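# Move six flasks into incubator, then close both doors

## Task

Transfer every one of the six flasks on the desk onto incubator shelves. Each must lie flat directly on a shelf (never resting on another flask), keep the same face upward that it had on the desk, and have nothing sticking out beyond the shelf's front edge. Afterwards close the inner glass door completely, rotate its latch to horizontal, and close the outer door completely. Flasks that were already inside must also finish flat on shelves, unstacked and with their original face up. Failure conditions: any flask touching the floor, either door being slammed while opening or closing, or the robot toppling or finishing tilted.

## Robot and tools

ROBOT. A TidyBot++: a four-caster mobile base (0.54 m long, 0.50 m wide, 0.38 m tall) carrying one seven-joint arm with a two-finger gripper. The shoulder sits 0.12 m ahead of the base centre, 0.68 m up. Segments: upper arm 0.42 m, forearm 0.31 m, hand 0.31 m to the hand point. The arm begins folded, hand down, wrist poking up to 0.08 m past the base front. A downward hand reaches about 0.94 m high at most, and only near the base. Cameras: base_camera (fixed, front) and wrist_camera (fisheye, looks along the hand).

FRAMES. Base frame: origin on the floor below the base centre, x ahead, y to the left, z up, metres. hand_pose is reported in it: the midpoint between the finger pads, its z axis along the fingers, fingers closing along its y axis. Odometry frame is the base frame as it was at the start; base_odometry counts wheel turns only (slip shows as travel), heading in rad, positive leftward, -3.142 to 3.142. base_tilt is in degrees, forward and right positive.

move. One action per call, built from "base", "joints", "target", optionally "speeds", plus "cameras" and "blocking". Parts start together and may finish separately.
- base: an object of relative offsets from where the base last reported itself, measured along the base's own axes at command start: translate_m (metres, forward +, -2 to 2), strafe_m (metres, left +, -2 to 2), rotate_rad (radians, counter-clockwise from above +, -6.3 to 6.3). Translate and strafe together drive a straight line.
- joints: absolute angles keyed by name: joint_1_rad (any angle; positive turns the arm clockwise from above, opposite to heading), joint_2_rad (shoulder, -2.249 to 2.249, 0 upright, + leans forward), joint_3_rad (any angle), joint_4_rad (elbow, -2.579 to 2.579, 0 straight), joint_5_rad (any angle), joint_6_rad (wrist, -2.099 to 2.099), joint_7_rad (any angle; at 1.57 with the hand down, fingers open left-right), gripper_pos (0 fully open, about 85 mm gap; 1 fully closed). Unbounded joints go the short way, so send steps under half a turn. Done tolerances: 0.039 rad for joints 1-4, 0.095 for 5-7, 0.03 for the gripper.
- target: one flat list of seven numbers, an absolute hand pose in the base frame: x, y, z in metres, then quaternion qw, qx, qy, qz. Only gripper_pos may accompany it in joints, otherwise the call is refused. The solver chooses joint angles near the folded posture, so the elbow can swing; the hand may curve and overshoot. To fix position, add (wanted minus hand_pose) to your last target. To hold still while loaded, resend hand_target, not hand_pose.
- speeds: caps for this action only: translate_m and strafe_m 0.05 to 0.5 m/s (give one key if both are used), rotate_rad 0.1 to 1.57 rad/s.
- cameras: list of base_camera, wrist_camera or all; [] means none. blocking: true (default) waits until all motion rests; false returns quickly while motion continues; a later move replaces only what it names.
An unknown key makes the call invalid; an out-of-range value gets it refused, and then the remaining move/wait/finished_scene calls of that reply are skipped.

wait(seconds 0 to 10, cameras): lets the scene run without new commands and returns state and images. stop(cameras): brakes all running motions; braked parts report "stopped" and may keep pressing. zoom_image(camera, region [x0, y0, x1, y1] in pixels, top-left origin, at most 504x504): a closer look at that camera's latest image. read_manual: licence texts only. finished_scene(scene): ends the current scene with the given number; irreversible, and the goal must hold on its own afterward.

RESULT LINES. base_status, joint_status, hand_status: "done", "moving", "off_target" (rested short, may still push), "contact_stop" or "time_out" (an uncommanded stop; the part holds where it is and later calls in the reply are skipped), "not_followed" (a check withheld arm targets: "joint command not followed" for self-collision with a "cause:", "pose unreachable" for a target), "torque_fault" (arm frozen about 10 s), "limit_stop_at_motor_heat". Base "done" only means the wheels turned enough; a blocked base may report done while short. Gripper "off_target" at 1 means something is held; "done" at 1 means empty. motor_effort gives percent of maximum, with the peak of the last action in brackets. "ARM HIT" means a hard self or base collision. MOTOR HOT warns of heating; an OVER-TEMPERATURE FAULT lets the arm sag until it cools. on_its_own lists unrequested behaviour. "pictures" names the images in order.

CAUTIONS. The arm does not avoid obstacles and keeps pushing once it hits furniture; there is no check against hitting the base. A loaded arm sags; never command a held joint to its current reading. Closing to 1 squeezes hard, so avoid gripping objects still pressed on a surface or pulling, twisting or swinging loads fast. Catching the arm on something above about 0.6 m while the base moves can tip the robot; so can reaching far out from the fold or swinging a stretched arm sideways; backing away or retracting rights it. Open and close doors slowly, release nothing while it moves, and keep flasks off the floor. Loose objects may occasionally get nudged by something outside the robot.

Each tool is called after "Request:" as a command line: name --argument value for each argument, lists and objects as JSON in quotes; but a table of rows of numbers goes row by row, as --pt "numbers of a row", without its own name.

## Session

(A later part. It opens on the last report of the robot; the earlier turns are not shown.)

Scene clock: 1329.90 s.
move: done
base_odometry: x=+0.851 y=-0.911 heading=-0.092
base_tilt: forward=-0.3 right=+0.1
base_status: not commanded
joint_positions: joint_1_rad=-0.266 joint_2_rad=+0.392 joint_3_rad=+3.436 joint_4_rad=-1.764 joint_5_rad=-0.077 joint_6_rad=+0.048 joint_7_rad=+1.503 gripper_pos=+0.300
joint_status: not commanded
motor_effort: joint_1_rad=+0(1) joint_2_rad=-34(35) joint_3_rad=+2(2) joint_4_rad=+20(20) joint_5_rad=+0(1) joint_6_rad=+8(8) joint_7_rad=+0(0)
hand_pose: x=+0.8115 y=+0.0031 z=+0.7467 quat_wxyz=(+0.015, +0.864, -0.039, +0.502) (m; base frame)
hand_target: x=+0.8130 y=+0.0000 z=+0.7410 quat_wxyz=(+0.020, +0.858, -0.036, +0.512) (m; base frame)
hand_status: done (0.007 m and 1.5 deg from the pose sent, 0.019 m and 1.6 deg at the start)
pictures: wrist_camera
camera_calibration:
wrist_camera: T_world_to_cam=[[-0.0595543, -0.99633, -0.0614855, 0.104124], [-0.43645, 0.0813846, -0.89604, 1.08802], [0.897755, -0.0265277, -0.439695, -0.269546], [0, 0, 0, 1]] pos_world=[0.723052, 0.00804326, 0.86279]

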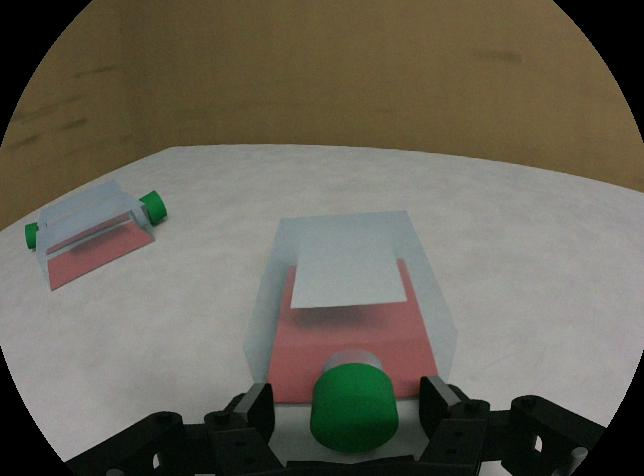

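Request:
move --base '{"strafe_m": -0.003}' --cameras '[]'

Request:
move --joints '{"gripper_pos": 0.5}' --cameras '[]'

Request:
move --joints '{"gripper_pos": 0.59}' --cameras '["wrist_camera"]'

Request:
move --joints '{"gripper_pos": 0.66}' --cameras '[]'

Request:
move --joints '{"gripper_pos": 0.85}' --cameras '["wrist_camera"]'

Scene clock: 1335.87 s.
move: done
base_odometry: x=+0.850 y=-0.914 heading=-0.092
base_tilt: forward=-0.3 right=+0.1
base_status: done
joint_positions: joint_1_rad=-0.265 joint_2_rad=+0.392 joint_3_rad=+3.435 joint_4_rad=-1.764 joint_5_rad=-0.077 joint_6_rad=+0.048 joint_7_rad=+1.503 gripper_pos=+0.300
joint_status: not commanded
motor_effort: joint_1_rad=+0(3) joint_2_rad=-34(36) joint_3_rad=+1(2) joint_4_rad=+20(20) joint_5_rad=+1(1) joint_6_rad=+8(8) joint_7_rad=+0(1)
hand_pose: x=+0.8115 y=+0.0027 z=+0.7463 quat_wxyz=(+0.015, +0.864, -0.039, +0.502) (m; base frame)
hand_target: x=+0.8130 y=+0.0000 z=+0.7410 quat_wxyz=(+0.020, +0.858, -0.036, +0.512) (m; base frame)
hand_status: not commanded
pictures: none
No camera images: "cameras" was empty.

Scene clock: 1336.50 s.
move: done
base_odometry: x=+0.850 y=-0.914 heading=-0.092
base_tilt: forward=-0.3 right=+0.3
base_status: not commanded
joint_positions: joint_1_rad=-0.265 joint_2_rad=+0.392 joint_3_rad=+3.435 joint_4_rad=-1.764 joint_5_rad=-0.077 joint_6_rad=+0.052 joint_7_rad=+1.503 gripper_pos=+0.500
joint_status: all done
motor_effort: joint_1_rad=-1(1) joint_2_rad=-32(34) joint_3_rad=+0(2) joint_4_rad=+18(19) joint_5_rad=+0(1) joint_6_rad=+7(8) joint_7_rad=+0(0)
hand_pose: x=+0.8120 y=+0.0027 z=+0.7472 quat_wxyz=(+0.015, +0.863, -0.039, +0.504) (m; base frame)
hand_target: x=+0.8130 y=+0.0000 z=+0.7410 quat_wxyz=(+0.020, +0.858, -0.036, +0.512) (m; base frame)
hand_status: not commanded
pictures: none
No camera images: "cameras" was empty.

Scene clock: 1337.00 s.
move: done
base_odometry: x=+0.850 y=-0.914 heading=-0.092
base_tilt: forward=-0.3 right=+0.1
base_status: not commanded
joint_positions: joint_1_rad=-0.265 joint_2_rad=+0.392 joint_3_rad=+3.435 joint_4_rad=-1.764 joint_5_rad=-0.077 joint_6_rad=+0.053 joint_7_rad=+1.503 gripper_pos=+0.590
joint_status: all done
motor_effort: joint_1_rad=+0(1) joint_2_rad=-32(32) joint_3_rad=+1(1) joint_4_rad=+17(18) joint_5_rad=+0(1) joint_6_rad=+7(7) joint_7_rad=+0(0)
hand_pose: x=+0.8122 y=+0.0027 z=+0.7476 quat_wxyz=(+0.015, +0.863, -0.039, +0.504) (m; base frame)
hand_target: x=+0.8130 y=+0.0000 z=+0.7410 quat_wxyz=(+0.020, +0.858, -0.036, +0.512) (m; base frame)
hand_status: not commanded
pictures: wrist_camera
camera_calibration:
wrist_camera: T_world_to_cam=[[-0.0596567, -0.99632, -0.0615491, 0.103996], [-0.43273, 0.0813762, -0.897843, 1.08744], [0.899548, -0.0269283, -0.435992, -0.274008], [0, 0, 0, 1]] pos_world=[0.723254, 0.00774358, 0.863285]

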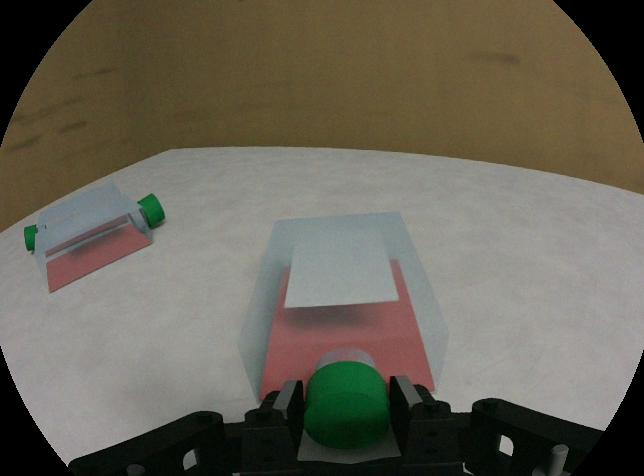

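Scene clock: 1337.47 s.
move: done
base_odometry: x=+0.850 y=-0.914 heading=-0.092
base_tilt: forward=-0.3 right=+0.1
base_status: not commanded
joint_positions: joint_1_rad=-0.265 joint_2_rad=+0.392 joint_3_rad=+3.435 joint_4_rad=-1.764 joint_5_rad=-0.077 joint_6_rad=+0.054 joint_7_rad=+1.503 gripper_pos=+0.656
joint_status: all done
motor_effort: joint_1_rad=+0(1) joint_2_rad=-31(31) joint_3_rad=+1(1) joint_4_rad=+17(18) joint_5_rad=+0(1) joint_6_rad=+6(7) joint_7_rad=+0(1)
hand_pose: x=+0.8124 y=+0.0027 z=+0.7479 quat_wxyz=(+0.015, +0.862, -0.039, +0.505) (m; base frame)
hand_target: x=+0.8130 y=+0.0000 z=+0.7410 quat_wxyz=(+0.020, +0.858, -0.036, +0.512) (m; base frame)
hand_status: not commanded
pictures: none
No camera images: "cameras" was empty.

Scene clock: 1338.07 s.
move: off_target
base_odometry: x=+0.850 y=-0.914 heading=-0.092
base_tilt: forward=-0.3 right=+0.2
base_status: not commanded
joint_positions: joint_1_rad=-0.265 joint_2_rad=+0.392 joint_3_rad=+3.435 joint_4_rad=-1.764 joint_5_rad=-0.077 joint_6_rad=+0.054 joint_7_rad=+1.503 gripper_pos=+0.680
joint_status: gripper_pos off_target (ended at +0.680, target +0.850)
motor_effort: joint_1_rad=+0(1) joint_2_rad=-31(32) joint_3_rad=+1(2) joint_4_rad=+17(18) joint_5_rad=+1(1) joint_6_rad=+6(7) joint_7_rad=+0(0)
hand_pose: x=+0.8125 y=+0.0027 z=+0.7480 quat_wxyz=(+0.015, +0.862, -0.039, +0.505) (m; base frame)
hand_target: x=+0.8130 y=+0.0000 z=+0.7410 quat_wxyz=(+0.020, +0.858, -0.036, +0.512) (m; base frame)
hand_status: not commanded
pictures: wrist_camera
camera_calibration:
wrist_camera: T_world_to_cam=[[-0.0595187, -0.996328, -0.0615441, 0.103917], [-0.43141, 0.081272, -0.898488, 1.08735], [0.90019, -0.0269261, -0.434663, -0.275581], [0, 0, 0, 1]] pos_world=[0.723355, 0.00774345, 0.863583]

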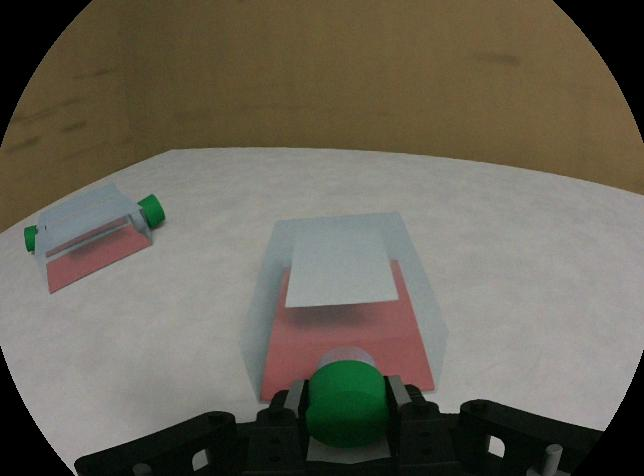

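Request:
move --target '[0.76, 0.0, 0.92, 0.02, 0.865, -0.036, 0.4995]' --cameras '[]'

Request:
move --base '{"translate_m": -0.25}' --cameras '[]'

Request:
move --base '{"rotate_rad": -2.003}' --target '[0.66, 0.0, 0.93, 0, 0.862, 0, 0.507]' --speeds '{"rotate_rad": 0.8}'

Scene clock: 1348.10 s.
move: done
base_odometry: x=+0.850 y=-0.914 heading=-0.092
base_tilt: forward=-0.3 right=+0.3
base_status: not commanded
joint_positions: joint_1_rad=-0.157 joint_2_rad=+0.140 joint_3_rad=+3.260 joint_4_rad=-1.513 joint_5_rad=+0.163 joint_6_rad=-0.397 joint_7_rad=+1.365 gripper_pos=+0.680
joint_status: not commanded
motor_effort: joint_1_rad=+0(1) joint_2_rad=-29(39) joint_3_rad=+0(1) joint_4_rad=+24(24) joint_5_rad=+1(1) joint_6_rad=+8(9) joint_7_rad=+0(1)
hand_pose: x=+0.7685 y=+0.0122 z=+0.9316 quat_wxyz=(+0.009, +0.852, -0.019, +0.523) (m; base frame)
hand_target: x=+0.7600 y=+0.0000 z=+0.9200 quat_wxyz=(+0.020, +0.865, -0.036, +0.500) (m; base frame)
hand_status: done (0.019 m and 3.8 deg from the pose sent, 0.180 m and 0.9 deg at the start)
pictures: none
No camera images: "cameras" was empty.

Scene clock: 1349.90 s.
move: done
base_odometry: x=+0.601 y=-0.891 heading=-0.092
base_tilt: forward=-0.3 right=+0.2
base_status: done
joint_positions: joint_1_rad=-0.154 joint_2_rad=+0.138 joint_3_rad=+3.258 joint_4_rad=-1.513 joint_5_rad=+0.164 joint_6_rad=-0.402 joint_7_rad=+1.365 gripper_pos=+0.680
joint_status: not commanded
motor_effort: joint_1_rad=+0(1) joint_2_rad=-29(32) joint_3_rad=+0(1) joint_4_rad=+23(24) joint_5_rad=+1(2) joint_6_rad=+8(9) joint_7_rad=+0(1)
hand_pose: x=+0.7674 y=+0.0107 z=+0.9313 quat_wxyz=(+0.010, +0.853, -0.019, +0.521) (m; base frame)
hand_target: x=+0.7600 y=+0.0000 z=+0.9200 quat_wxyz=(+0.020, +0.865, -0.036, +0.500) (m; base frame)
hand_status: not commanded
pictures: none
No camera images: "cameras" was empty.

Scene clock: 1353.40 s.
move: done
base_odometry: x=+0.601 y=-0.891 heading=-2.095
base_tilt: forward=-0.4 right=+0.2
base_status: done
joint_positions: joint_1_rad=-0.021 joint_2_rad=-0.097 joint_3_rad=+3.175 joint_4_rad=-1.712 joint_5_rad=+0.055 joint_6_rad=-0.402 joint_7_rad=+1.508 gripper_pos=+0.680
joint_status: not commanded
motor_effort: joint_1_rad=-1(3) joint_2_rad=-20(31) joint_3_rad=-1(3) joint_4_rad=+23(24) joint_5_rad=+1(2) joint_6_rad=+9(9) joint_7_rad=+0(1)
hand_pose: x=+0.6735 y=-0.0127 z=+0.9522 quat_wxyz=(+0.008, +0.846, -0.017, +0.533) (m; base frame)
hand_target: x=+0.6600 y=+0.0000 z=+0.9300 quat_wxyz=(+0.000, +0.862, +0.000, +0.507) (m; base frame)
hand_status: done (0.029 m and 4.1 deg from the pose sent, 0.108 m and 3.1 deg at the start)
pictures: base_camera, wrist_camera
camera_calibration:
wrist_camera: T_world_to_cam=[[-0.0106488, -0.998583, -0.0521469, 0.0510001], [-0.374966, 0.0523322, -0.92556, 1.19947], [0.926977, 0.00969718, -0.374992, -0.136559], [0, 0, 0, 1]] pos_world=[0.576889, -0.0105186, 1.06163]

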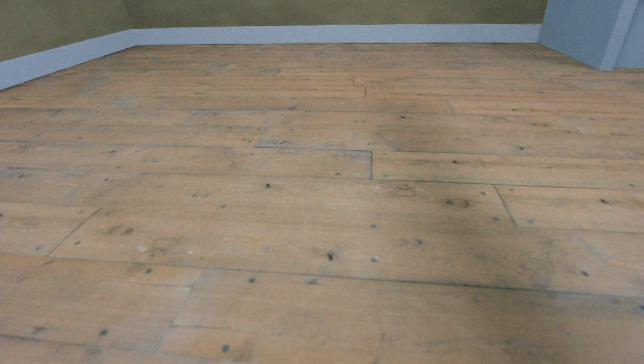

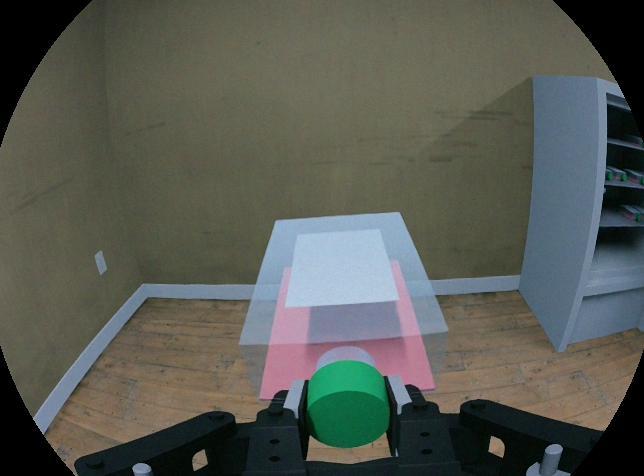

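Request:
move --base '{"translate_m": 0.309, "strafe_m": -1.186}' --speeds '{"strafe_m": 0.35}'

Scene clock: 1362.63 s.
move: done
base_odometry: x=-0.580 y=-0.565 heading=-2.095
base_tilt: forward=-0.2 right=+0.2
base_status: done
joint_positions: joint_1_rad=-0.021 joint_2_rad=-0.097 joint_3_rad=+3.169 joint_4_rad=-1.713 joint_5_rad=+0.053 joint_6_rad=-0.402 joint_7_rad=+1.508 gripper_pos=+0.680
joint_status: not commanded
motor_effort: joint_1_rad=-1(2) joint_2_rad=-20(21) joint_3_rad=-1(3) joint_4_rad=+23(24) joint_5_rad=+1(1) joint_6_rad=+9(9) joint_7_rad=+0(1)
hand_pose: x=+0.6733 y=-0.0097 z=+0.9517 quat_wxyz=(+0.006, +0.846, -0.015, +0.533) (m; base frame)
hand_target: x=+0.6600 y=+0.0000 z=+0.9300 quat_wxyz=(+0.000, +0.862, +0.000, +0.507) (m; base frame)
hand_status: not commanded
pictures: base_camera, wrist_camera
camera_calibration:
wrist_camera: T_world_to_cam=[[-0.00576507, -0.99859, -0.0527803, 0.0513249], [-0.37591, 0.051074, -0.925247, 1.19913], [0.926638, 0.0145065, -0.375675, -0.13569], [0, 0, 0, 1]] pos_world=[0.576798, -0.00802356, 1.06123]

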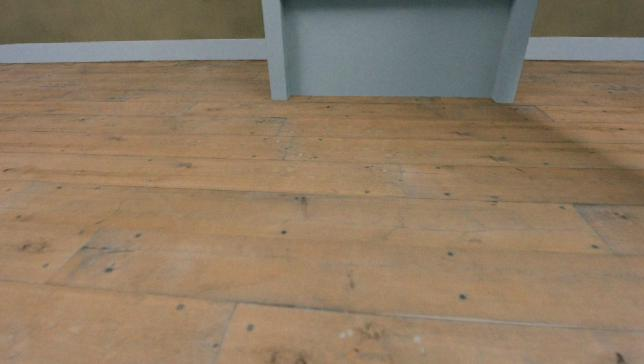

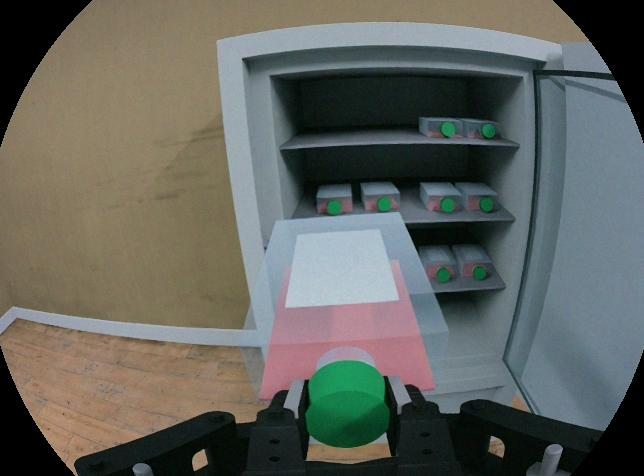

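Request:
move --base '{"rotate_rad": -0.03}' --cameras '[]'

Request:
move --base '{"translate_m": 0.012, "strafe_m": 0.026}' --target '[0.80, 0.0, 0.70, 0, 0.848, 0, 0.530]'

Scene clock: 1401.37 s.
move: done
base_odometry: x=-0.580 y=-0.565 heading=-2.125
base_tilt: forward=-0.4 right=+0.2
base_status: done
joint_positions: joint_1_rad=-0.018 joint_2_rad=-0.097 joint_3_rad=+3.167 joint_4_rad=-1.713 joint_5_rad=+0.053 joint_6_rad=-0.402 joint_7_rad=+1.508 gripper_pos=+0.680
joint_status: not commanded
motor_effort: joint_1_rad=+0(2) joint_2_rad=-20(21) joint_3_rad=+0(3) joint_4_rad=+23(24) joint_5_rad=+0(1) joint_6_rad=+8(9) joint_7_rad=+0(1)
hand_pose: x=+0.6733 y=-0.0099 z=+0.9517 quat_wxyz=(+0.006, +0.846, -0.015, +0.533) (m; base frame)
hand_target: x=+0.6600 y=+0.0000 z=+0.9300 quat_wxyz=(+0.000, +0.862, +0.000, +0.507) (m; base frame)
hand_status: not commanded
pictures: none
No camera images: "cameras" was empty.

Scene clock: 1403.50 s.
move: done
base_odometry: x=-0.565 y=-0.589 heading=-2.125
base_tilt: forward=-0.3 right=+0.2
base_status: done
joint_positions: joint_1_rad=-0.017 joint_2_rad=+0.446 joint_3_rad=+3.160 joint_4_rad=-1.900 joint_5_rad=+0.052 joint_6_rad=+0.267 joint_7_rad=+1.508 gripper_pos=+0.680
joint_status: not commanded
motor_effort: joint_1_rad=+0(2) joint_2_rad=-35(38) joint_3_rad=-1(3) joint_4_rad=+18(23) joint_5_rad=+0(1) joint_6_rad=+8(9) joint_7_rad=+0(1)
hand_pose: x=+0.7972 y=+0.0059 z=+0.6900 quat_wxyz=(-0.006, +0.862, +0.000, +0.507) (m; base frame)
hand_target: x=+0.8000 y=+0.0000 z=+0.7000 quat_wxyz=(+0.000, +0.848, +0.000, +0.530) (m; base frame)
hand_status: done (0.012 m and 3.2 deg from the pose sent, 0.282 m and 1.9 deg at the start)
pictures: base_camera, wrist_camera
camera_calibration:
wrist_camera: T_world_to_cam=[[0.0291199, -0.9979, -0.0578647, 0.0294195], [-0.43344, 0.0395577, -0.900314, 1.03145], [0.900712, 0.0512979, -0.431378, -0.290115], [0, 0, 0, 1]] pos_world=[0.707527, 0.00343801, 0.805186]

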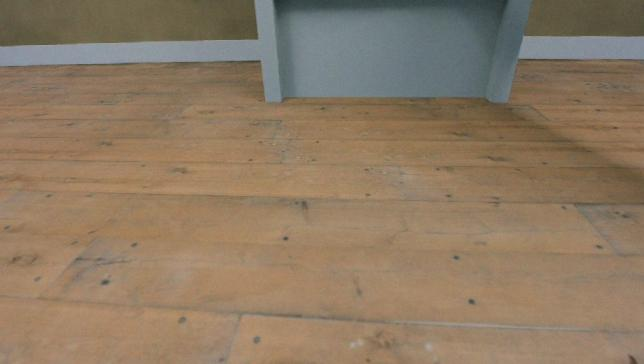

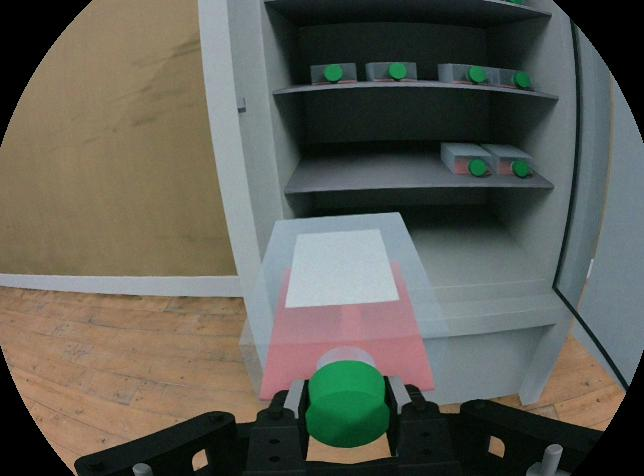

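Request:
move --target '[0.80, 0.0, 0.675, 0, 0.848, 0, 0.530]' --cameras '[]'

Request:
move --base '{"translate_m": 0.45}' --speeds '{"translate_m": 0.2}' --cameras '["wrist_camera"]'

Scene clock: 1412.63 s.
move: done
base_odometry: x=-0.565 y=-0.589 heading=-2.125
base_tilt: forward=-0.3 right=+0.2
base_status: not commanded
joint_positions: joint_1_rad=-0.017 joint_2_rad=+0.490 joint_3_rad=+3.160 joint_4_rad=-1.929 joint_5_rad=+0.052 joint_6_rad=+0.351 joint_7_rad=+1.508 gripper_pos=+0.680
joint_status: not commanded
motor_effort: joint_1_rad=-1(1) joint_2_rad=-36(38) joint_3_rad=-1(2) joint_4_rad=+17(18) joint_5_rad=+0(1) joint_6_rad=+9(9) joint_7_rad=+0(0)
hand_pose: x=+0.7985 y=+0.0073 z=+0.6685 quat_wxyz=(-0.008, +0.860, +0.001, +0.511) (m; base frame)
hand_target: x=+0.8000 y=+0.0000 z=+0.6750 quat_wxyz=(+0.000, +0.848, +0.000, +0.530) (m; base frame)
hand_status: done (0.010 m and 2.7 deg from the pose sent, 0.016 m and 3.2 deg at the start)
pictures: none
No camera images: "cameras" was empty.

Scene clock: 1415.63 s.
move: done
base_odometry: x=-0.802 y=-0.972 heading=-2.126
base_tilt: forward=-0.3 right=+0.1
base_status: done
joint_positions: joint_1_rad=-0.017 joint_2_rad=+0.492 joint_3_rad=+3.160 joint_4_rad=-1.933 joint_5_rad=+0.052 joint_6_rad=+0.351 joint_7_rad=+1.508 gripper_pos=+0.680
joint_status: not commanded
motor_effort: joint_1_rad=-1(1) joint_2_rad=-36(38) joint_3_rad=-1(2) joint_4_rad=+17(19) joint_5_rad=+0(1) joint_6_rad=+9(9) joint_7_rad=+0(1)
hand_pose: x=+0.7970 y=+0.0072 z=+0.6654 quat_wxyz=(-0.008, +0.861, +0.001, +0.509) (m; base frame)
hand_target: x=+0.8000 y=+0.0000 z=+0.6750 quat_wxyz=(+0.000, +0.848, +0.000, +0.530) (m; base frame)
hand_status: not commanded
pictures: wrist_camera
camera_calibration:
wrist_camera: T_world_to_cam=[[0.0328686, -0.997645, -0.0601956, 0.0279565], [-0.429211, 0.0403021, -0.902305, 1.00717], [0.902606, 0.055494, -0.426875, -0.305193], [0, 0, 0, 1]] pos_world=[0.706837, 0.00423609, 0.780176]

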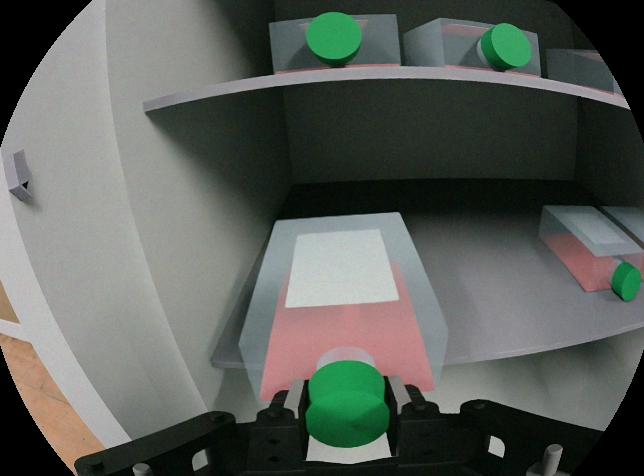

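Request:
move --base '{"translate_m": 0.135}' --speeds '{"translate_m": 0.1}' --cameras '["wrist_camera"]'

Request:
move --target '[0.80, 0.0, 0.645, 0, 0.852, 0, 0.5235]' --cameras '[]'

Request:
move --target '[0.80, 0.0, 0.630, 0, 0.852, 0, 0.5235]' --cameras '["wrist_camera"]'

Scene clock: 1424.20 s.
move: done
base_odometry: x=-0.873 y=-1.087 heading=-2.126
base_tilt: forward=-0.3 right=+0.2
base_status: done
joint_positions: joint_1_rad=-0.017 joint_2_rad=+0.494 joint_3_rad=+3.160 joint_4_rad=-1.935 joint_5_rad=+0.052 joint_6_rad=+0.352 joint_7_rad=+1.508 gripper_pos=+0.680
joint_status: not commanded
motor_effort: joint_1_rad=+0(1) joint_2_rad=-36(38) joint_3_rad=-1(2) joint_4_rad=+17(18) joint_5_rad=+0(1) joint_6_rad=+9(9) joint_7_rad=+0(1)
hand_pose: x=+0.7964 y=+0.0072 z=+0.6636 quat_wxyz=(-0.008, +0.862, +0.001, +0.507) (m; base frame)
hand_target: x=+0.8000 y=+0.0000 z=+0.6750 quat_wxyz=(+0.000, +0.848, +0.000, +0.530) (m; base frame)
hand_status: not commanded
pictures: wrist_camera
camera_calibration:
wrist_camera: T_world_to_cam=[[0.0326958, -0.997646, -0.0602829, 0.0280664], [-0.431796, 0.0402961, -0.901071, 1.00655], [0.901378, 0.0554911, -0.429462, -0.302678], [0, 0, 0, 1]] pos_world=[0.706535, 0.00423609, 0.778679]

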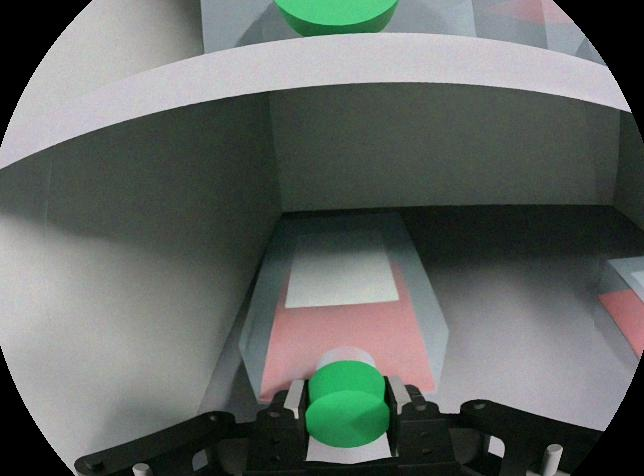

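Scene clock: 1425.07 s.
move: done
base_odometry: x=-0.873 y=-1.087 heading=-2.126
base_tilt: forward=-0.2 right=+0.2
base_status: not commanded
joint_positions: joint_1_rad=-0.017 joint_2_rad=+0.546 joint_3_rad=+3.160 joint_4_rad=-1.948 joint_5_rad=+0.052 joint_6_rad=+0.408 joint_7_rad=+1.508 gripper_pos=+0.680
joint_status: not commanded
motor_effort: joint_1_rad=+0(1) joint_2_rad=-37(39) joint_3_rad=-2(2) joint_4_rad=+16(17) joint_5_rad=+0(1) joint_6_rad=+8(9) joint_7_rad=+0(1)
hand_pose: x=+0.7982 y=+0.0081 z=+0.6373 quat_wxyz=(-0.009, +0.864, +0.002, +0.503) (m; base frame)
hand_target: x=+0.8000 y=+0.0000 z=+0.6450 quat_wxyz=(+0.000, +0.852, +0.000, +0.523) (m; base frame)
hand_status: done (0.011 m and 2.9 deg from the pose sent, 0.020 m and 2.3 deg at the start)
pictures: none
No camera images: "cameras" was empty.

Scene clock: 1425.80 s.
move: done
base_odometry: x=-0.873 y=-1.087 heading=-2.126
base_tilt: forward=-0.3 right=+0.1
base_status: not commanded
joint_positions: joint_1_rad=-0.017 joint_2_rad=+0.574 joint_3_rad=+3.160 joint_4_rad=-1.958 joint_5_rad=+0.052 joint_6_rad=+0.453 joint_7_rad=+1.508 gripper_pos=+0.680
joint_status: not commanded
motor_effort: joint_1_rad=+0(1) joint_2_rad=-37(39) joint_3_rad=-1(2) joint_4_rad=+15(16) joint_5_rad=+1(1) joint_6_rad=+8(9) joint_7_rad=+0(0)
hand_pose: x=+0.7995 y=+0.0089 z=+0.6255 quat_wxyz=(-0.010, +0.862, +0.002, +0.506) (m; base frame)
hand_target: x=+0.8000 y=+0.0000 z=+0.6300 quat_wxyz=(+0.000, +0.852, +0.000, +0.523) (m; base frame)
hand_status: done (0.010 m and 2.6 deg from the pose sent, 0.011 m and 2.9 deg at the start)
pictures: wrist_camera
camera_calibration:
wrist_camera: T_world_to_cam=[[0.0364633, -0.997333, -0.0632228, 0.0260674], [-0.43462, 0.0411419, -0.899674, 0.974801], [0.899875, 0.060283, -0.431961, -0.319181], [0, 0, 0, 1]] pos_world=[0.709941, 0.00513394, 0.740777]

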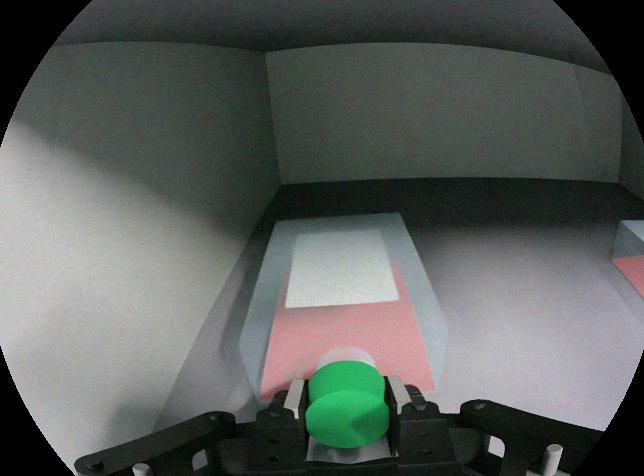

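Request:
move --target '[0.80, 0.0, 0.624, 0, 0.852, 0, 0.5235]' --cameras '["wrist_camera"]'

Request:
move --target '[0.80, 0.0, 0.618, 0, 0.852, 0, 0.5235]' --cameras '["wrist_camera"]'

Scene clock: 1430.07 s.
move: done
base_odometry: x=-0.873 y=-1.087 heading=-2.126
base_tilt: forward=-0.3 right=+0.3
base_status: not commanded
joint_positions: joint_1_rad=-0.017 joint_2_rad=+0.584 joint_3_rad=+3.160 joint_4_rad=-1.961 joint_5_rad=+0.052 joint_6_rad=+0.470 joint_7_rad=+1.508 gripper_pos=+0.680
joint_status: not commanded
motor_effort: joint_1_rad=+0(1) joint_2_rad=-38(38) joint_3_rad=-1(2) joint_4_rad=+15(16) joint_5_rad=+0(1) joint_6_rad=+8(9) joint_7_rad=+0(1)
hand_pose: x=+0.8001 y=+0.0091 z=+0.6218 quat_wxyz=(-0.010, +0.861, +0.002, +0.508) (m; base frame)
hand_target: x=+0.8000 y=+0.0000 z=+0.6240 quat_wxyz=(+0.000, +0.852, +0.000, +0.523) (m; base frame)
hand_status: done (0.009 m and 2.4 deg from the pose sent, 0.009 m and 2.6 deg at the start)
pictures: wrist_camera
camera_calibration:
wrist_camera: T_world_to_cam=[[0.0373277, -0.997276, -0.0636177, 0.0256827], [-0.431389, 0.0413433, -0.901218, 0.97012], [0.901394, 0.0610844, -0.42867, -0.324614], [0, 0, 0, 1]] pos_world=[0.710145, 0.00533365, 0.736772]

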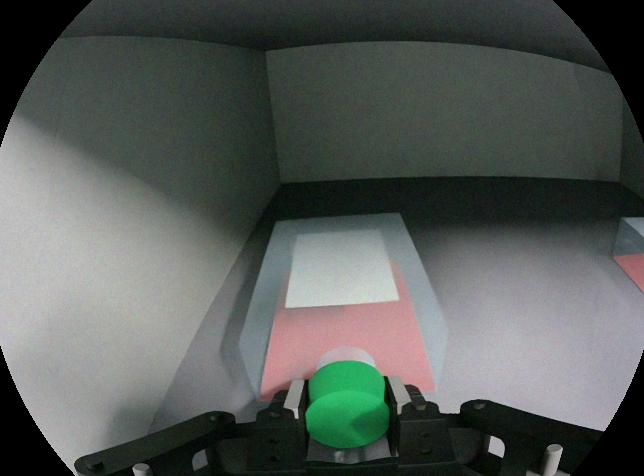

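Scene clock: 1430.63 s.
move: done
base_odometry: x=-0.873 y=-1.087 heading=-2.126
base_tilt: forward=-0.3 right=+0.2
base_status: not commanded
joint_positions: joint_1_rad=-0.017 joint_2_rad=+0.593 joint_3_rad=+3.160 joint_4_rad=-1.963 joint_5_rad=+0.052 joint_6_rad=+0.489 joint_7_rad=+1.508 gripper_pos=+0.680
joint_status: not commanded
motor_effort: joint_1_rad=+0(1) joint_2_rad=-37(38) joint_3_rad=-1(2) joint_4_rad=+15(16) joint_5_rad=+1(1) joint_6_rad=+8(9) joint_7_rad=+0(0)
hand_pose: x=+0.8015 y=+0.0095 z=+0.6200 quat_wxyz=(-0.011, +0.859, +0.002, +0.511) (m; base frame)
hand_target: x=+0.8000 y=+0.0000 z=+0.6180 quat_wxyz=(+0.000, +0.852, +0.000, +0.523) (m; base frame)
hand_status: done (0.010 m and 2.1 deg from the pose sent, 0.010 m and 2.4 deg at the start)
pictures: wrist_camera
camera_calibration:
wrist_camera: T_world_to_cam=[[0.0386141, -0.997202, -0.0640159, 0.0249852], [-0.424153, 0.0416491, -0.904632, 0.965393], [0.904767, 0.0620841, -0.421357, -0.333835], [0, 0, 0, 1]] pos_world=[0.710552, 0.00543335, 0.734262]

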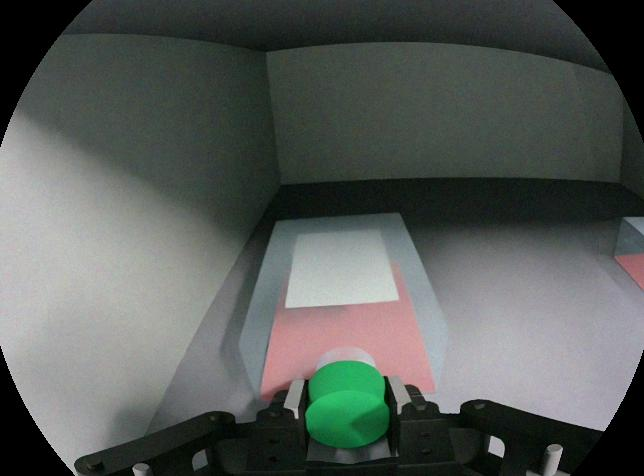

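Request:
move --joints '{"gripper_pos": 0.62}' --cameras '[]'

Request:
move --joints '{"gripper_pos": 0.45}' --cameras '["wrist_camera"]'

Request:
move --base '{"translate_m": -0.12}' --speeds '{"translate_m": 0.1}' --cameras '["wrist_camera"]'

Scene clock: 1435.80 s.
move: done
base_odometry: x=-0.873 y=-1.087 heading=-2.126
base_tilt: forward=-0.3 right=+0.2
base_status: not commanded
joint_positions: joint_1_rad=-0.017 joint_2_rad=+0.593 joint_3_rad=+3.160 joint_4_rad=-1.963 joint_5_rad=+0.052 joint_6_rad=+0.489 joint_7_rad=+1.508 gripper_pos=+0.620
joint_status: all done
motor_effort: joint_1_rad=+0(1) joint_2_rad=-37(37) joint_3_rad=-1(2) joint_4_rad=+15(15) joint_5_rad=+0(1) joint_6_rad=+8(9) joint_7_rad=+1(1)
hand_pose: x=+0.8014 y=+0.0095 z=+0.6199 quat_wxyz=(-0.011, +0.859, +0.002, +0.511) (m; base frame)
hand_target: x=+0.8000 y=+0.0000 z=+0.6180 quat_wxyz=(+0.000, +0.852, +0.000, +0.523) (m; base frame)
hand_status: not commanded
pictures: none
No camera images: "cameras" was empty.

Scene clock: 1436.40 s.
move: done
base_odometry: x=-0.873 y=-1.087 heading=-2.126
base_tilt: forward=-0.4 right=+0.2
base_status: not commanded
joint_positions: joint_1_rad=-0.017 joint_2_rad=+0.593 joint_3_rad=+3.160 joint_4_rad=-1.963 joint_5_rad=+0.052 joint_6_rad=+0.489 joint_7_rad=+1.508 gripper_pos=+0.450
joint_status: all done
motor_effort: joint_1_rad=+0(1) joint_2_rad=-37(37) joint_3_rad=-2(2) joint_4_rad=+15(15) joint_5_rad=+0(1) joint_6_rad=+8(8) joint_7_rad=+0(1)
hand_pose: x=+0.8014 y=+0.0095 z=+0.6199 quat_wxyz=(-0.011, +0.859, +0.002, +0.511) (m; base frame)
hand_target: x=+0.8000 y=+0.0000 z=+0.6180 quat_wxyz=(+0.000, +0.852, +0.000, +0.523) (m; base frame)
hand_status: not commanded
pictures: wrist_camera
camera_calibration:
wrist_camera: T_world_to_cam=[[0.0386037, -0.997201, -0.0640229, 0.0249914], [-0.424235, 0.0416543, -0.904594, 0.965333], [0.904729, 0.0620814, -0.421439, -0.33379], [0, 0, 0, 1]] pos_world=[0.710552, 0.00543336, 0.734162]

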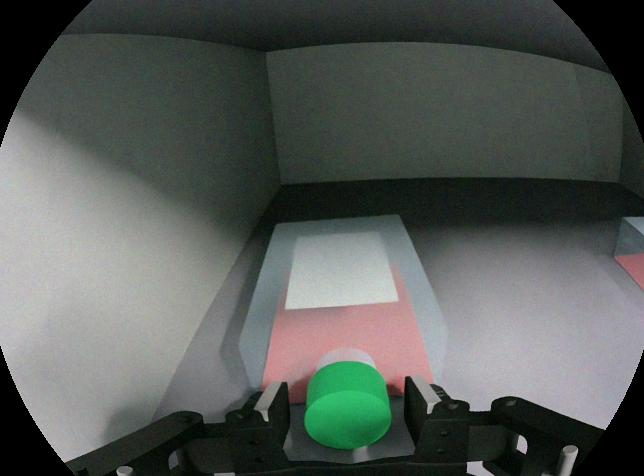

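Scene clock: 1438.13 s.
move: done
base_odometry: x=-0.809 y=-0.985 heading=-2.126
base_tilt: forward=-0.4 right=+0.2
base_status: done
joint_positions: joint_1_rad=-0.017 joint_2_rad=+0.597 joint_3_rad=+3.160 joint_4_rad=-1.968 joint_5_rad=+0.052 joint_6_rad=+0.492 joint_7_rad=+1.508 gripper_pos=+0.450
joint_status: not commanded
motor_effort: joint_1_rad=+0(1) joint_2_rad=-37(39) joint_3_rad=-1(2) joint_4_rad=+14(16) joint_5_rad=+0(1) joint_6_rad=+8(9) joint_7_rad=+0(1)
hand_pose: x=+0.8000 y=+0.0095 z=+0.6166 quat_wxyz=(-0.011, +0.861, +0.002, +0.509) (m; base frame)
hand_target: x=+0.8000 y=+0.0000 z=+0.6180 quat_wxyz=(+0.000, +0.852, +0.000, +0.523) (m; base frame)
hand_status: not commanded
pictures: wrist_camera
camera_calibration:
wrist_camera: T_world_to_cam=[[0.0383583, -0.997192, -0.0643249, 0.0253355], [-0.428333, 0.0417503, -0.902656, 0.963817], [0.902806, 0.0621768, -0.425529, -0.329845], [0, 0, 0, 1]] pos_world=[0.709649, 0.0055334, 0.731267]

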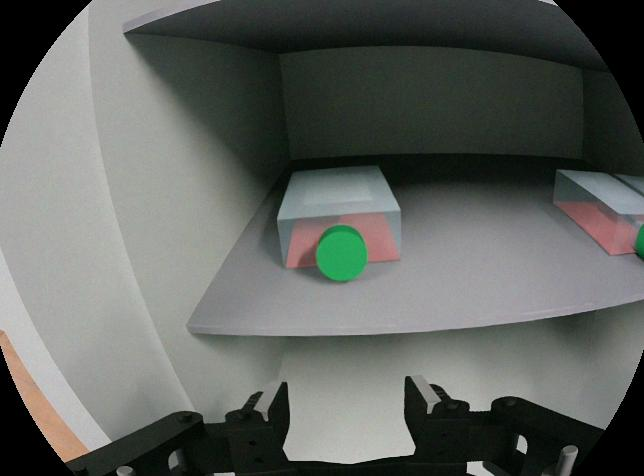

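Request:
move --base '{"translate_m": -0.5}' --speeds '{"translate_m": 0.4}' --cameras '[]'

Request:
move --base '{"translate_m": -0.819, "strafe_m": 1.412}' --joints '{"joint_1_rad": 0, "joint_2_rad": -0.3, "joint_3_rad": 3.14, "joint_4_rad": -2.0, "joint_5_rad": 0, "joint_6_rad": -0.45, "joint_7_rad": 1.57}' --cameras '[]'

Request:
move --base '{"rotate_rad": 1.571}'

Scene clock: 1492.17 s.
move: done
base_odometry: x=-0.546 y=-0.560 heading=-2.126
base_tilt: forward=-0.3 right=+0.2
base_status: done
joint_positions: joint_1_rad=-0.014 joint_2_rad=+0.602 joint_3_rad=+3.160 joint_4_rad=-1.971 joint_5_rad=+0.052 joint_6_rad=+0.493 joint_7_rad=+1.508 gripper_pos=+0.450
joint_status: not commanded
motor_effort: joint_1_rad=+0(5) joint_2_rad=-37(41) joint_3_rad=-1(4) joint_4_rad=+14(16) joint_5_rad=+0(1) joint_6_rad=+8(9) joint_7_rad=+0(1)
hand_pose: x=+0.7983 y=+0.0077 z=+0.6117 quat_wxyz=(-0.010, +0.863, +0.001, +0.506) (m; base frame)
hand_target: x=+0.8000 y=+0.0000 z=+0.6180 quat_wxyz=(+0.000, +0.852, +0.000, +0.523) (m; base frame)
hand_status: not commanded
pictures: none
No camera images: "cameras" was empty.

Scene clock: 1496.83 s.
move: done
base_odometry: x=+1.086 y=-0.608 heading=-2.126
base_tilt: forward=-0.3 right=+0.2
base_status: done
joint_positions: joint_1_rad=-0.012 joint_2_rad=-0.292 joint_3_rad=+3.155 joint_4_rad=-1.972 joint_5_rad=+0.052 joint_6_rad=-0.380 joint_7_rad=+1.508 gripper_pos=+0.450
joint_status: all done
motor_effort: joint_1_rad=+0(4) joint_2_rad=-11(40) joint_3_rad=-1(3) joint_4_rad=+22(23) joint_5_rad=+1(1) joint_6_rad=+8(9) joint_7_rad=+0(1)
hand_pose: x=+0.5855 y=-0.0059 z=+0.9044 quat_wxyz=(+0.003, +0.857, -0.012, +0.515) (m; base frame)
hand_target: x=+0.5669 y=+0.0021 z=+0.8729 quat_wxyz=(+0.000, +0.880, +0.000, +0.476) (m; base frame)
hand_status: not commanded
pictures: none
No camera images: "cameras" was empty.

Scene clock: 1499.20 s.
move: done
base_odometry: x=+1.086 y=-0.608 heading=-0.556
base_tilt: forward=-0.4 right=+0.2
base_status: done
joint_positions: joint_1_rad=-0.011 joint_2_rad=-0.292 joint_3_rad=+3.147 joint_4_rad=-1.972 joint_5_rad=+0.052 joint_6_rad=-0.380 joint_7_rad=+1.508 gripper_pos=+0.450
joint_status: not commanded
motor_effort: joint_1_rad=-1(2) joint_2_rad=-12(14) joint_3_rad=+0(2) joint_4_rad=+22(23) joint_5_rad=+1(1) joint_6_rad=+8(8) joint_7_rad=+0(1)
hand_pose: x=+0.5854 y=-0.0023 z=+0.9043 quat_wxyz=(+0.002, +0.857, -0.009, +0.515) (m; base frame)
hand_target: x=+0.5669 y=+0.0021 z=+0.8729 quat_wxyz=(+0.000, +0.880, +0.000, +0.476) (m; base frame)
hand_status: not commanded
pictures: base_camera, wrist_camera
camera_calibration:
wrist_camera: T_world_to_cam=[[0.00582498, -0.998569, -0.0531692, 0.049204], [-0.414752, 0.0459686, -0.908773, 1.1297], [0.909916, 0.0273456, -0.41389, -0.0277352], [0, 0, 0, 1]] pos_world=[0.493493, -0.00203852, 1.01777]

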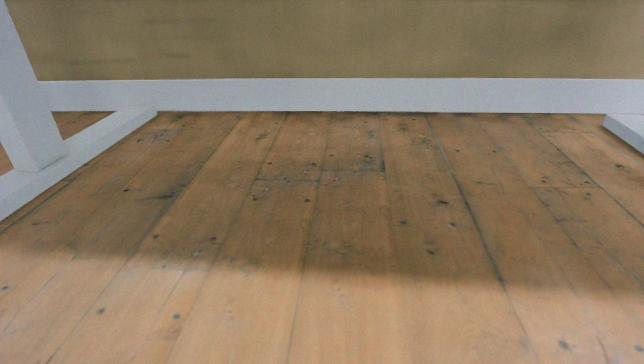

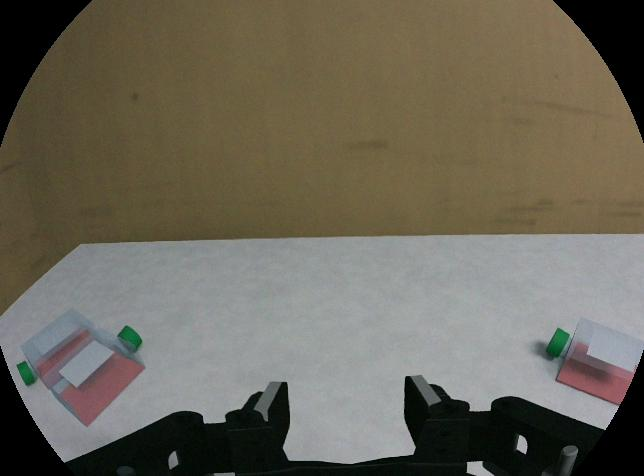

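Request:
move --base '{"translate_m": 0.10, "strafe_m": -0.15}' --target '[0.64, -0.12, 0.87, 0, 0.9239, 0.3827, 0]' --cameras '["wrist_camera"]'

Scene clock: 1522.47 s.
move: off_target
base_odometry: x=+1.092 y=-0.788 heading=-0.555
base_tilt: forward=-0.3 right=+0.2
base_status: done
joint_positions: joint_1_rad=+0.208 joint_2_rad=+0.721 joint_3_rad=+3.147 joint_4_rad=-0.216 joint_5_rad=+0.052 joint_6_rad=-2.021 joint_7_rad=+2.515 gripper_pos=+0.450
joint_status: not commanded
motor_effort: joint_1_rad=-1(2) joint_2_rad=-41(42) joint_3_rad=-1(2) joint_4_rad=+15(23) joint_5_rad=+1(1) joint_6_rad=+2(9) joint_7_rad=+0(1)
hand_pose: x=+0.6909 y=-0.1357 z=+0.8782 quat_wxyz=(+0.070, +0.934, +0.344, +0.064) (m; base frame)
hand_target: x=+0.6749 y=-0.1281 z=+0.8721 quat_wxyz=(+0.034, +0.922, +0.382, +0.047) (m; base frame)
hand_status: off_target (0.054 m and 11.8 deg from the pose sent, 0.134 m and 75.9 deg at the start; a joint's target at an end of its range on 81 of 81 steps)
pictures: wrist_camera
camera_calibration:
wrist_camera: T_world_to_cam=[[0.616883, -0.776355, 0.129336, -0.638308], [-0.764654, -0.630105, -0.135175, 0.626426], [0.186439, -0.0155097, -0.982344, 0.862353], [0, 0, 0, 1]] pos_world=[0.711985, -0.0874652, 1.01436]

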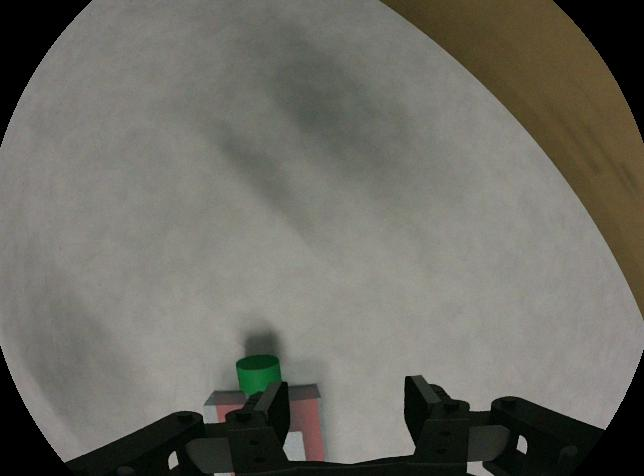

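Request:
move --target '[0.655, -0.112, 0.81, 0, 0.9239, 0.3827, 0]' --joints '{"gripper_pos": 0.3}' --cameras '["wrist_camera"]'

Scene clock: 1529.17 s.
move: done
base_odometry: x=+1.092 y=-0.788 heading=-0.555
base_tilt: forward=-0.3 right=+0.2
base_status: not commanded
joint_positions: joint_1_rad=+0.208 joint_2_rad=+0.655 joint_3_rad=+3.101 joint_4_rad=-0.579 joint_5_rad=+0.052 joint_6_rad=-1.967 joint_7_rad=+2.516 gripper_pos=+0.300
joint_status: all done
motor_effort: joint_1_rad=+0(1) joint_2_rad=-40(42) joint_3_rad=-2(2) joint_4_rad=+16(17) joint_5_rad=+1(1) joint_6_rad=+0(2) joint_7_rad=+0(1)
hand_pose: x=+0.6418 y=-0.1099 z=+0.8092 quat_wxyz=(-0.006, +0.930, +0.367, -0.031) (m; base frame)
hand_target: x=+0.6550 y=-0.1120 z=+0.8100 quat_wxyz=(+0.000, +0.924, +0.383, +0.000) (m; base frame)
hand_status: done (0.013 m and 4.1 deg from the pose sent, 0.081 m and 11.8 deg at the start)
pictures: wrist_camera
camera_calibration:
wrist_camera: T_world_to_cam=[[0.65508, -0.751815, -0.075123, -0.435465], [-0.754161, -0.656674, -0.00451539, 0.480485], [-0.0459366, 0.0596128, -0.997164, 0.973509], [0, 0, 0, 1]] pos_world=[0.692347, -0.0699013, 0.940204]

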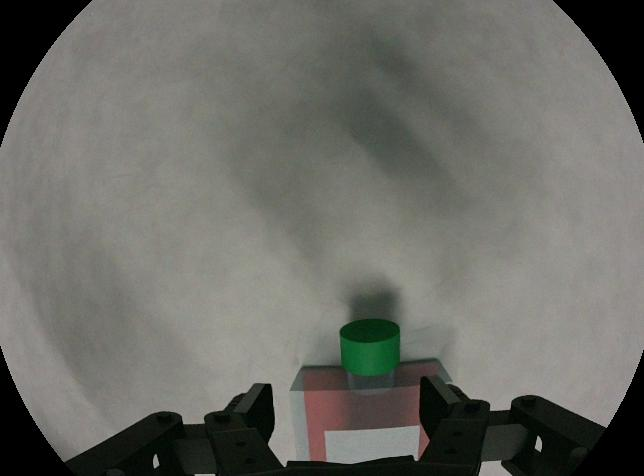

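Request:
move --target '[0.672, -0.118, 0.80, 0, 0.9235, 0.382, 0.025]' --cameras '["wrist_camera"]'

Scene clock: 1536.60 s.
move: done
base_odometry: x=+1.092 y=-0.788 heading=-0.555
base_tilt: forward=-0.3 right=+0.2
base_status: not commanded
joint_positions: joint_1_rad=+0.236 joint_2_rad=+0.654 joint_3_rad=+3.085 joint_4_rad=-0.603 joint_5_rad=+0.049 joint_6_rad=-1.891 joint_7_rad=+2.516 gripper_pos=+0.300
joint_status: not commanded
motor_effort: joint_1_rad=+0(2) joint_2_rad=-41(43) joint_3_rad=-2(2) joint_4_rad=+17(18) joint_5_rad=+0(1) joint_6_rad=+0(1) joint_7_rad=+0(1)
hand_pose: x=+0.6580 y=-0.1221 z=+0.8021 quat_wxyz=(+0.004, +0.933, +0.361, -0.006) (m; base frame)
hand_target: x=+0.6720 y=-0.1180 z=+0.8000 quat_wxyz=(+0.000, +0.924, +0.382, +0.025) (m; base frame)
hand_status: done (0.015 m and 4.4 deg from the pose sent, 0.033 m and 6.8 deg at the start)
pictures: wrist_camera
camera_calibration:
wrist_camera: T_world_to_cam=[[0.64883, -0.759883, -0.039966, -0.480867], [-0.760875, -0.647235, -0.0464322, 0.523823], [0.00941572, 0.0605358, -0.998122, 0.932379], [0, 0, 0, 1]] pos_world=[0.701786, -0.0828081, 0.935731]

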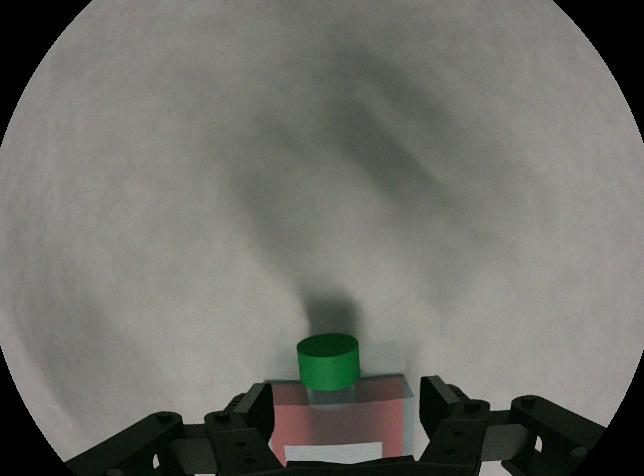

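Request:
move --base '{"strafe_m": 0.011}' --target '[0.672, -0.118, 0.775, 0, 0.9235, 0.382, 0.025]' --cameras '["wrist_camera"]'

Scene clock: 1544.27 s.
move: done
base_odometry: x=+1.098 y=-0.779 heading=-0.555
base_tilt: forward=-0.2 right=+0.2
base_status: done
joint_positions: joint_1_rad=+0.245 joint_2_rad=+0.638 joint_3_rad=+3.079 joint_4_rad=-0.726 joint_5_rad=+0.049 joint_6_rad=-1.800 joint_7_rad=+2.516 gripper_pos=+0.300
joint_status: not commanded
motor_effort: joint_1_rad=+0(3) joint_2_rad=-40(42) joint_3_rad=-2(3) joint_4_rad=+16(18) joint_5_rad=+1(1) joint_6_rad=+0(1) joint_7_rad=+0(1)
hand_pose: x=+0.6560 y=-0.1231 z=+0.7739 quat_wxyz=(-0.001, +0.932, +0.362, -0.012) (m; base frame)
hand_target: x=+0.6720 y=-0.1180 z=+0.7750 quat_wxyz=(+0.000, +0.924, +0.382, +0.025) (m; base frame)
hand_status: done (0.017 m and 4.9 deg from the pose sent, 0.031 m and 4.4 deg at the start)
pictures: wrist_camera
camera_calibration:
wrist_camera: T_world_to_cam=[[0.649617, -0.758381, -0.0534315, -0.471307], [-0.760239, -0.648527, -0.0380581, 0.513305], [-0.00578918, 0.0653439, -0.997846, 0.914731], [0, 0, 0, 1]] pos_world=[0.7017, -0.0843102, 0.907113]

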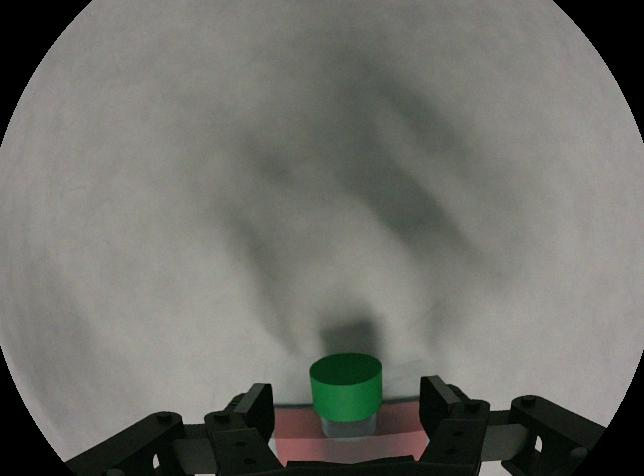

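Request:
move --target '[0.672, -0.118, 0.752, 0, 0.9235, 0.382, 0.025]' --cameras '["wrist_camera"]'

Scene clock: 1548.80 s.
move: done
base_odometry: x=+1.098 y=-0.779 heading=-0.555
base_tilt: forward=-0.3 right=+0.2
base_status: not commanded
joint_positions: joint_1_rad=+0.246 joint_2_rad=+0.625 joint_3_rad=+3.073 joint_4_rad=-0.821 joint_5_rad=+0.049 joint_6_rad=-1.717 joint_7_rad=+2.516 gripper_pos=+0.300
joint_status: not commanded
motor_effort: joint_1_rad=+0(1) joint_2_rad=-40(42) joint_3_rad=-1(2) joint_4_rad=+17(18) joint_5_rad=+0(1) joint_6_rad=+0(1) joint_7_rad=+0(1)
hand_pose: x=+0.6567 y=-0.1202 z=+0.7515 quat_wxyz=(-0.002, +0.931, +0.366, -0.011) (m; base frame)
hand_target: x=+0.6720 y=-0.1180 z=+0.7520 quat_wxyz=(+0.000, +0.924, +0.382, +0.025) (m; base frame)
hand_status: done (0.016 m and 4.6 deg from the pose sent, 0.028 m and 4.9 deg at the start)
pictures: wrist_camera
camera_calibration:
wrist_camera: T_world_to_cam=[[0.656236, -0.75257, -0.0547056, -0.47349], [-0.754536, -0.655023, -0.0402655, 0.511922], [-0.00553075, 0.067701, -0.99769, 0.892058], [0, 0, 0, 1]] pos_world=[0.701918, -0.0814072, 0.884708]

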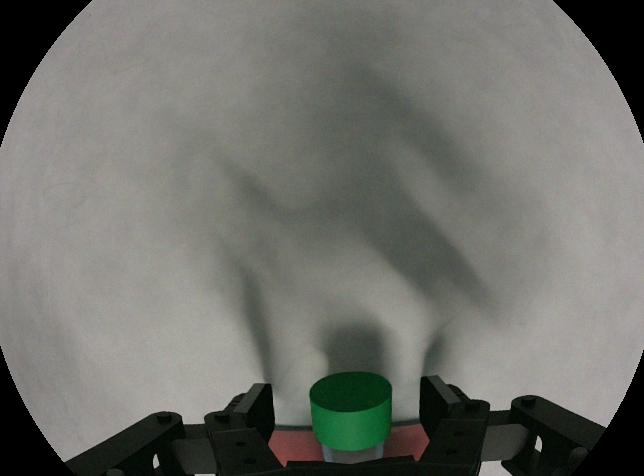

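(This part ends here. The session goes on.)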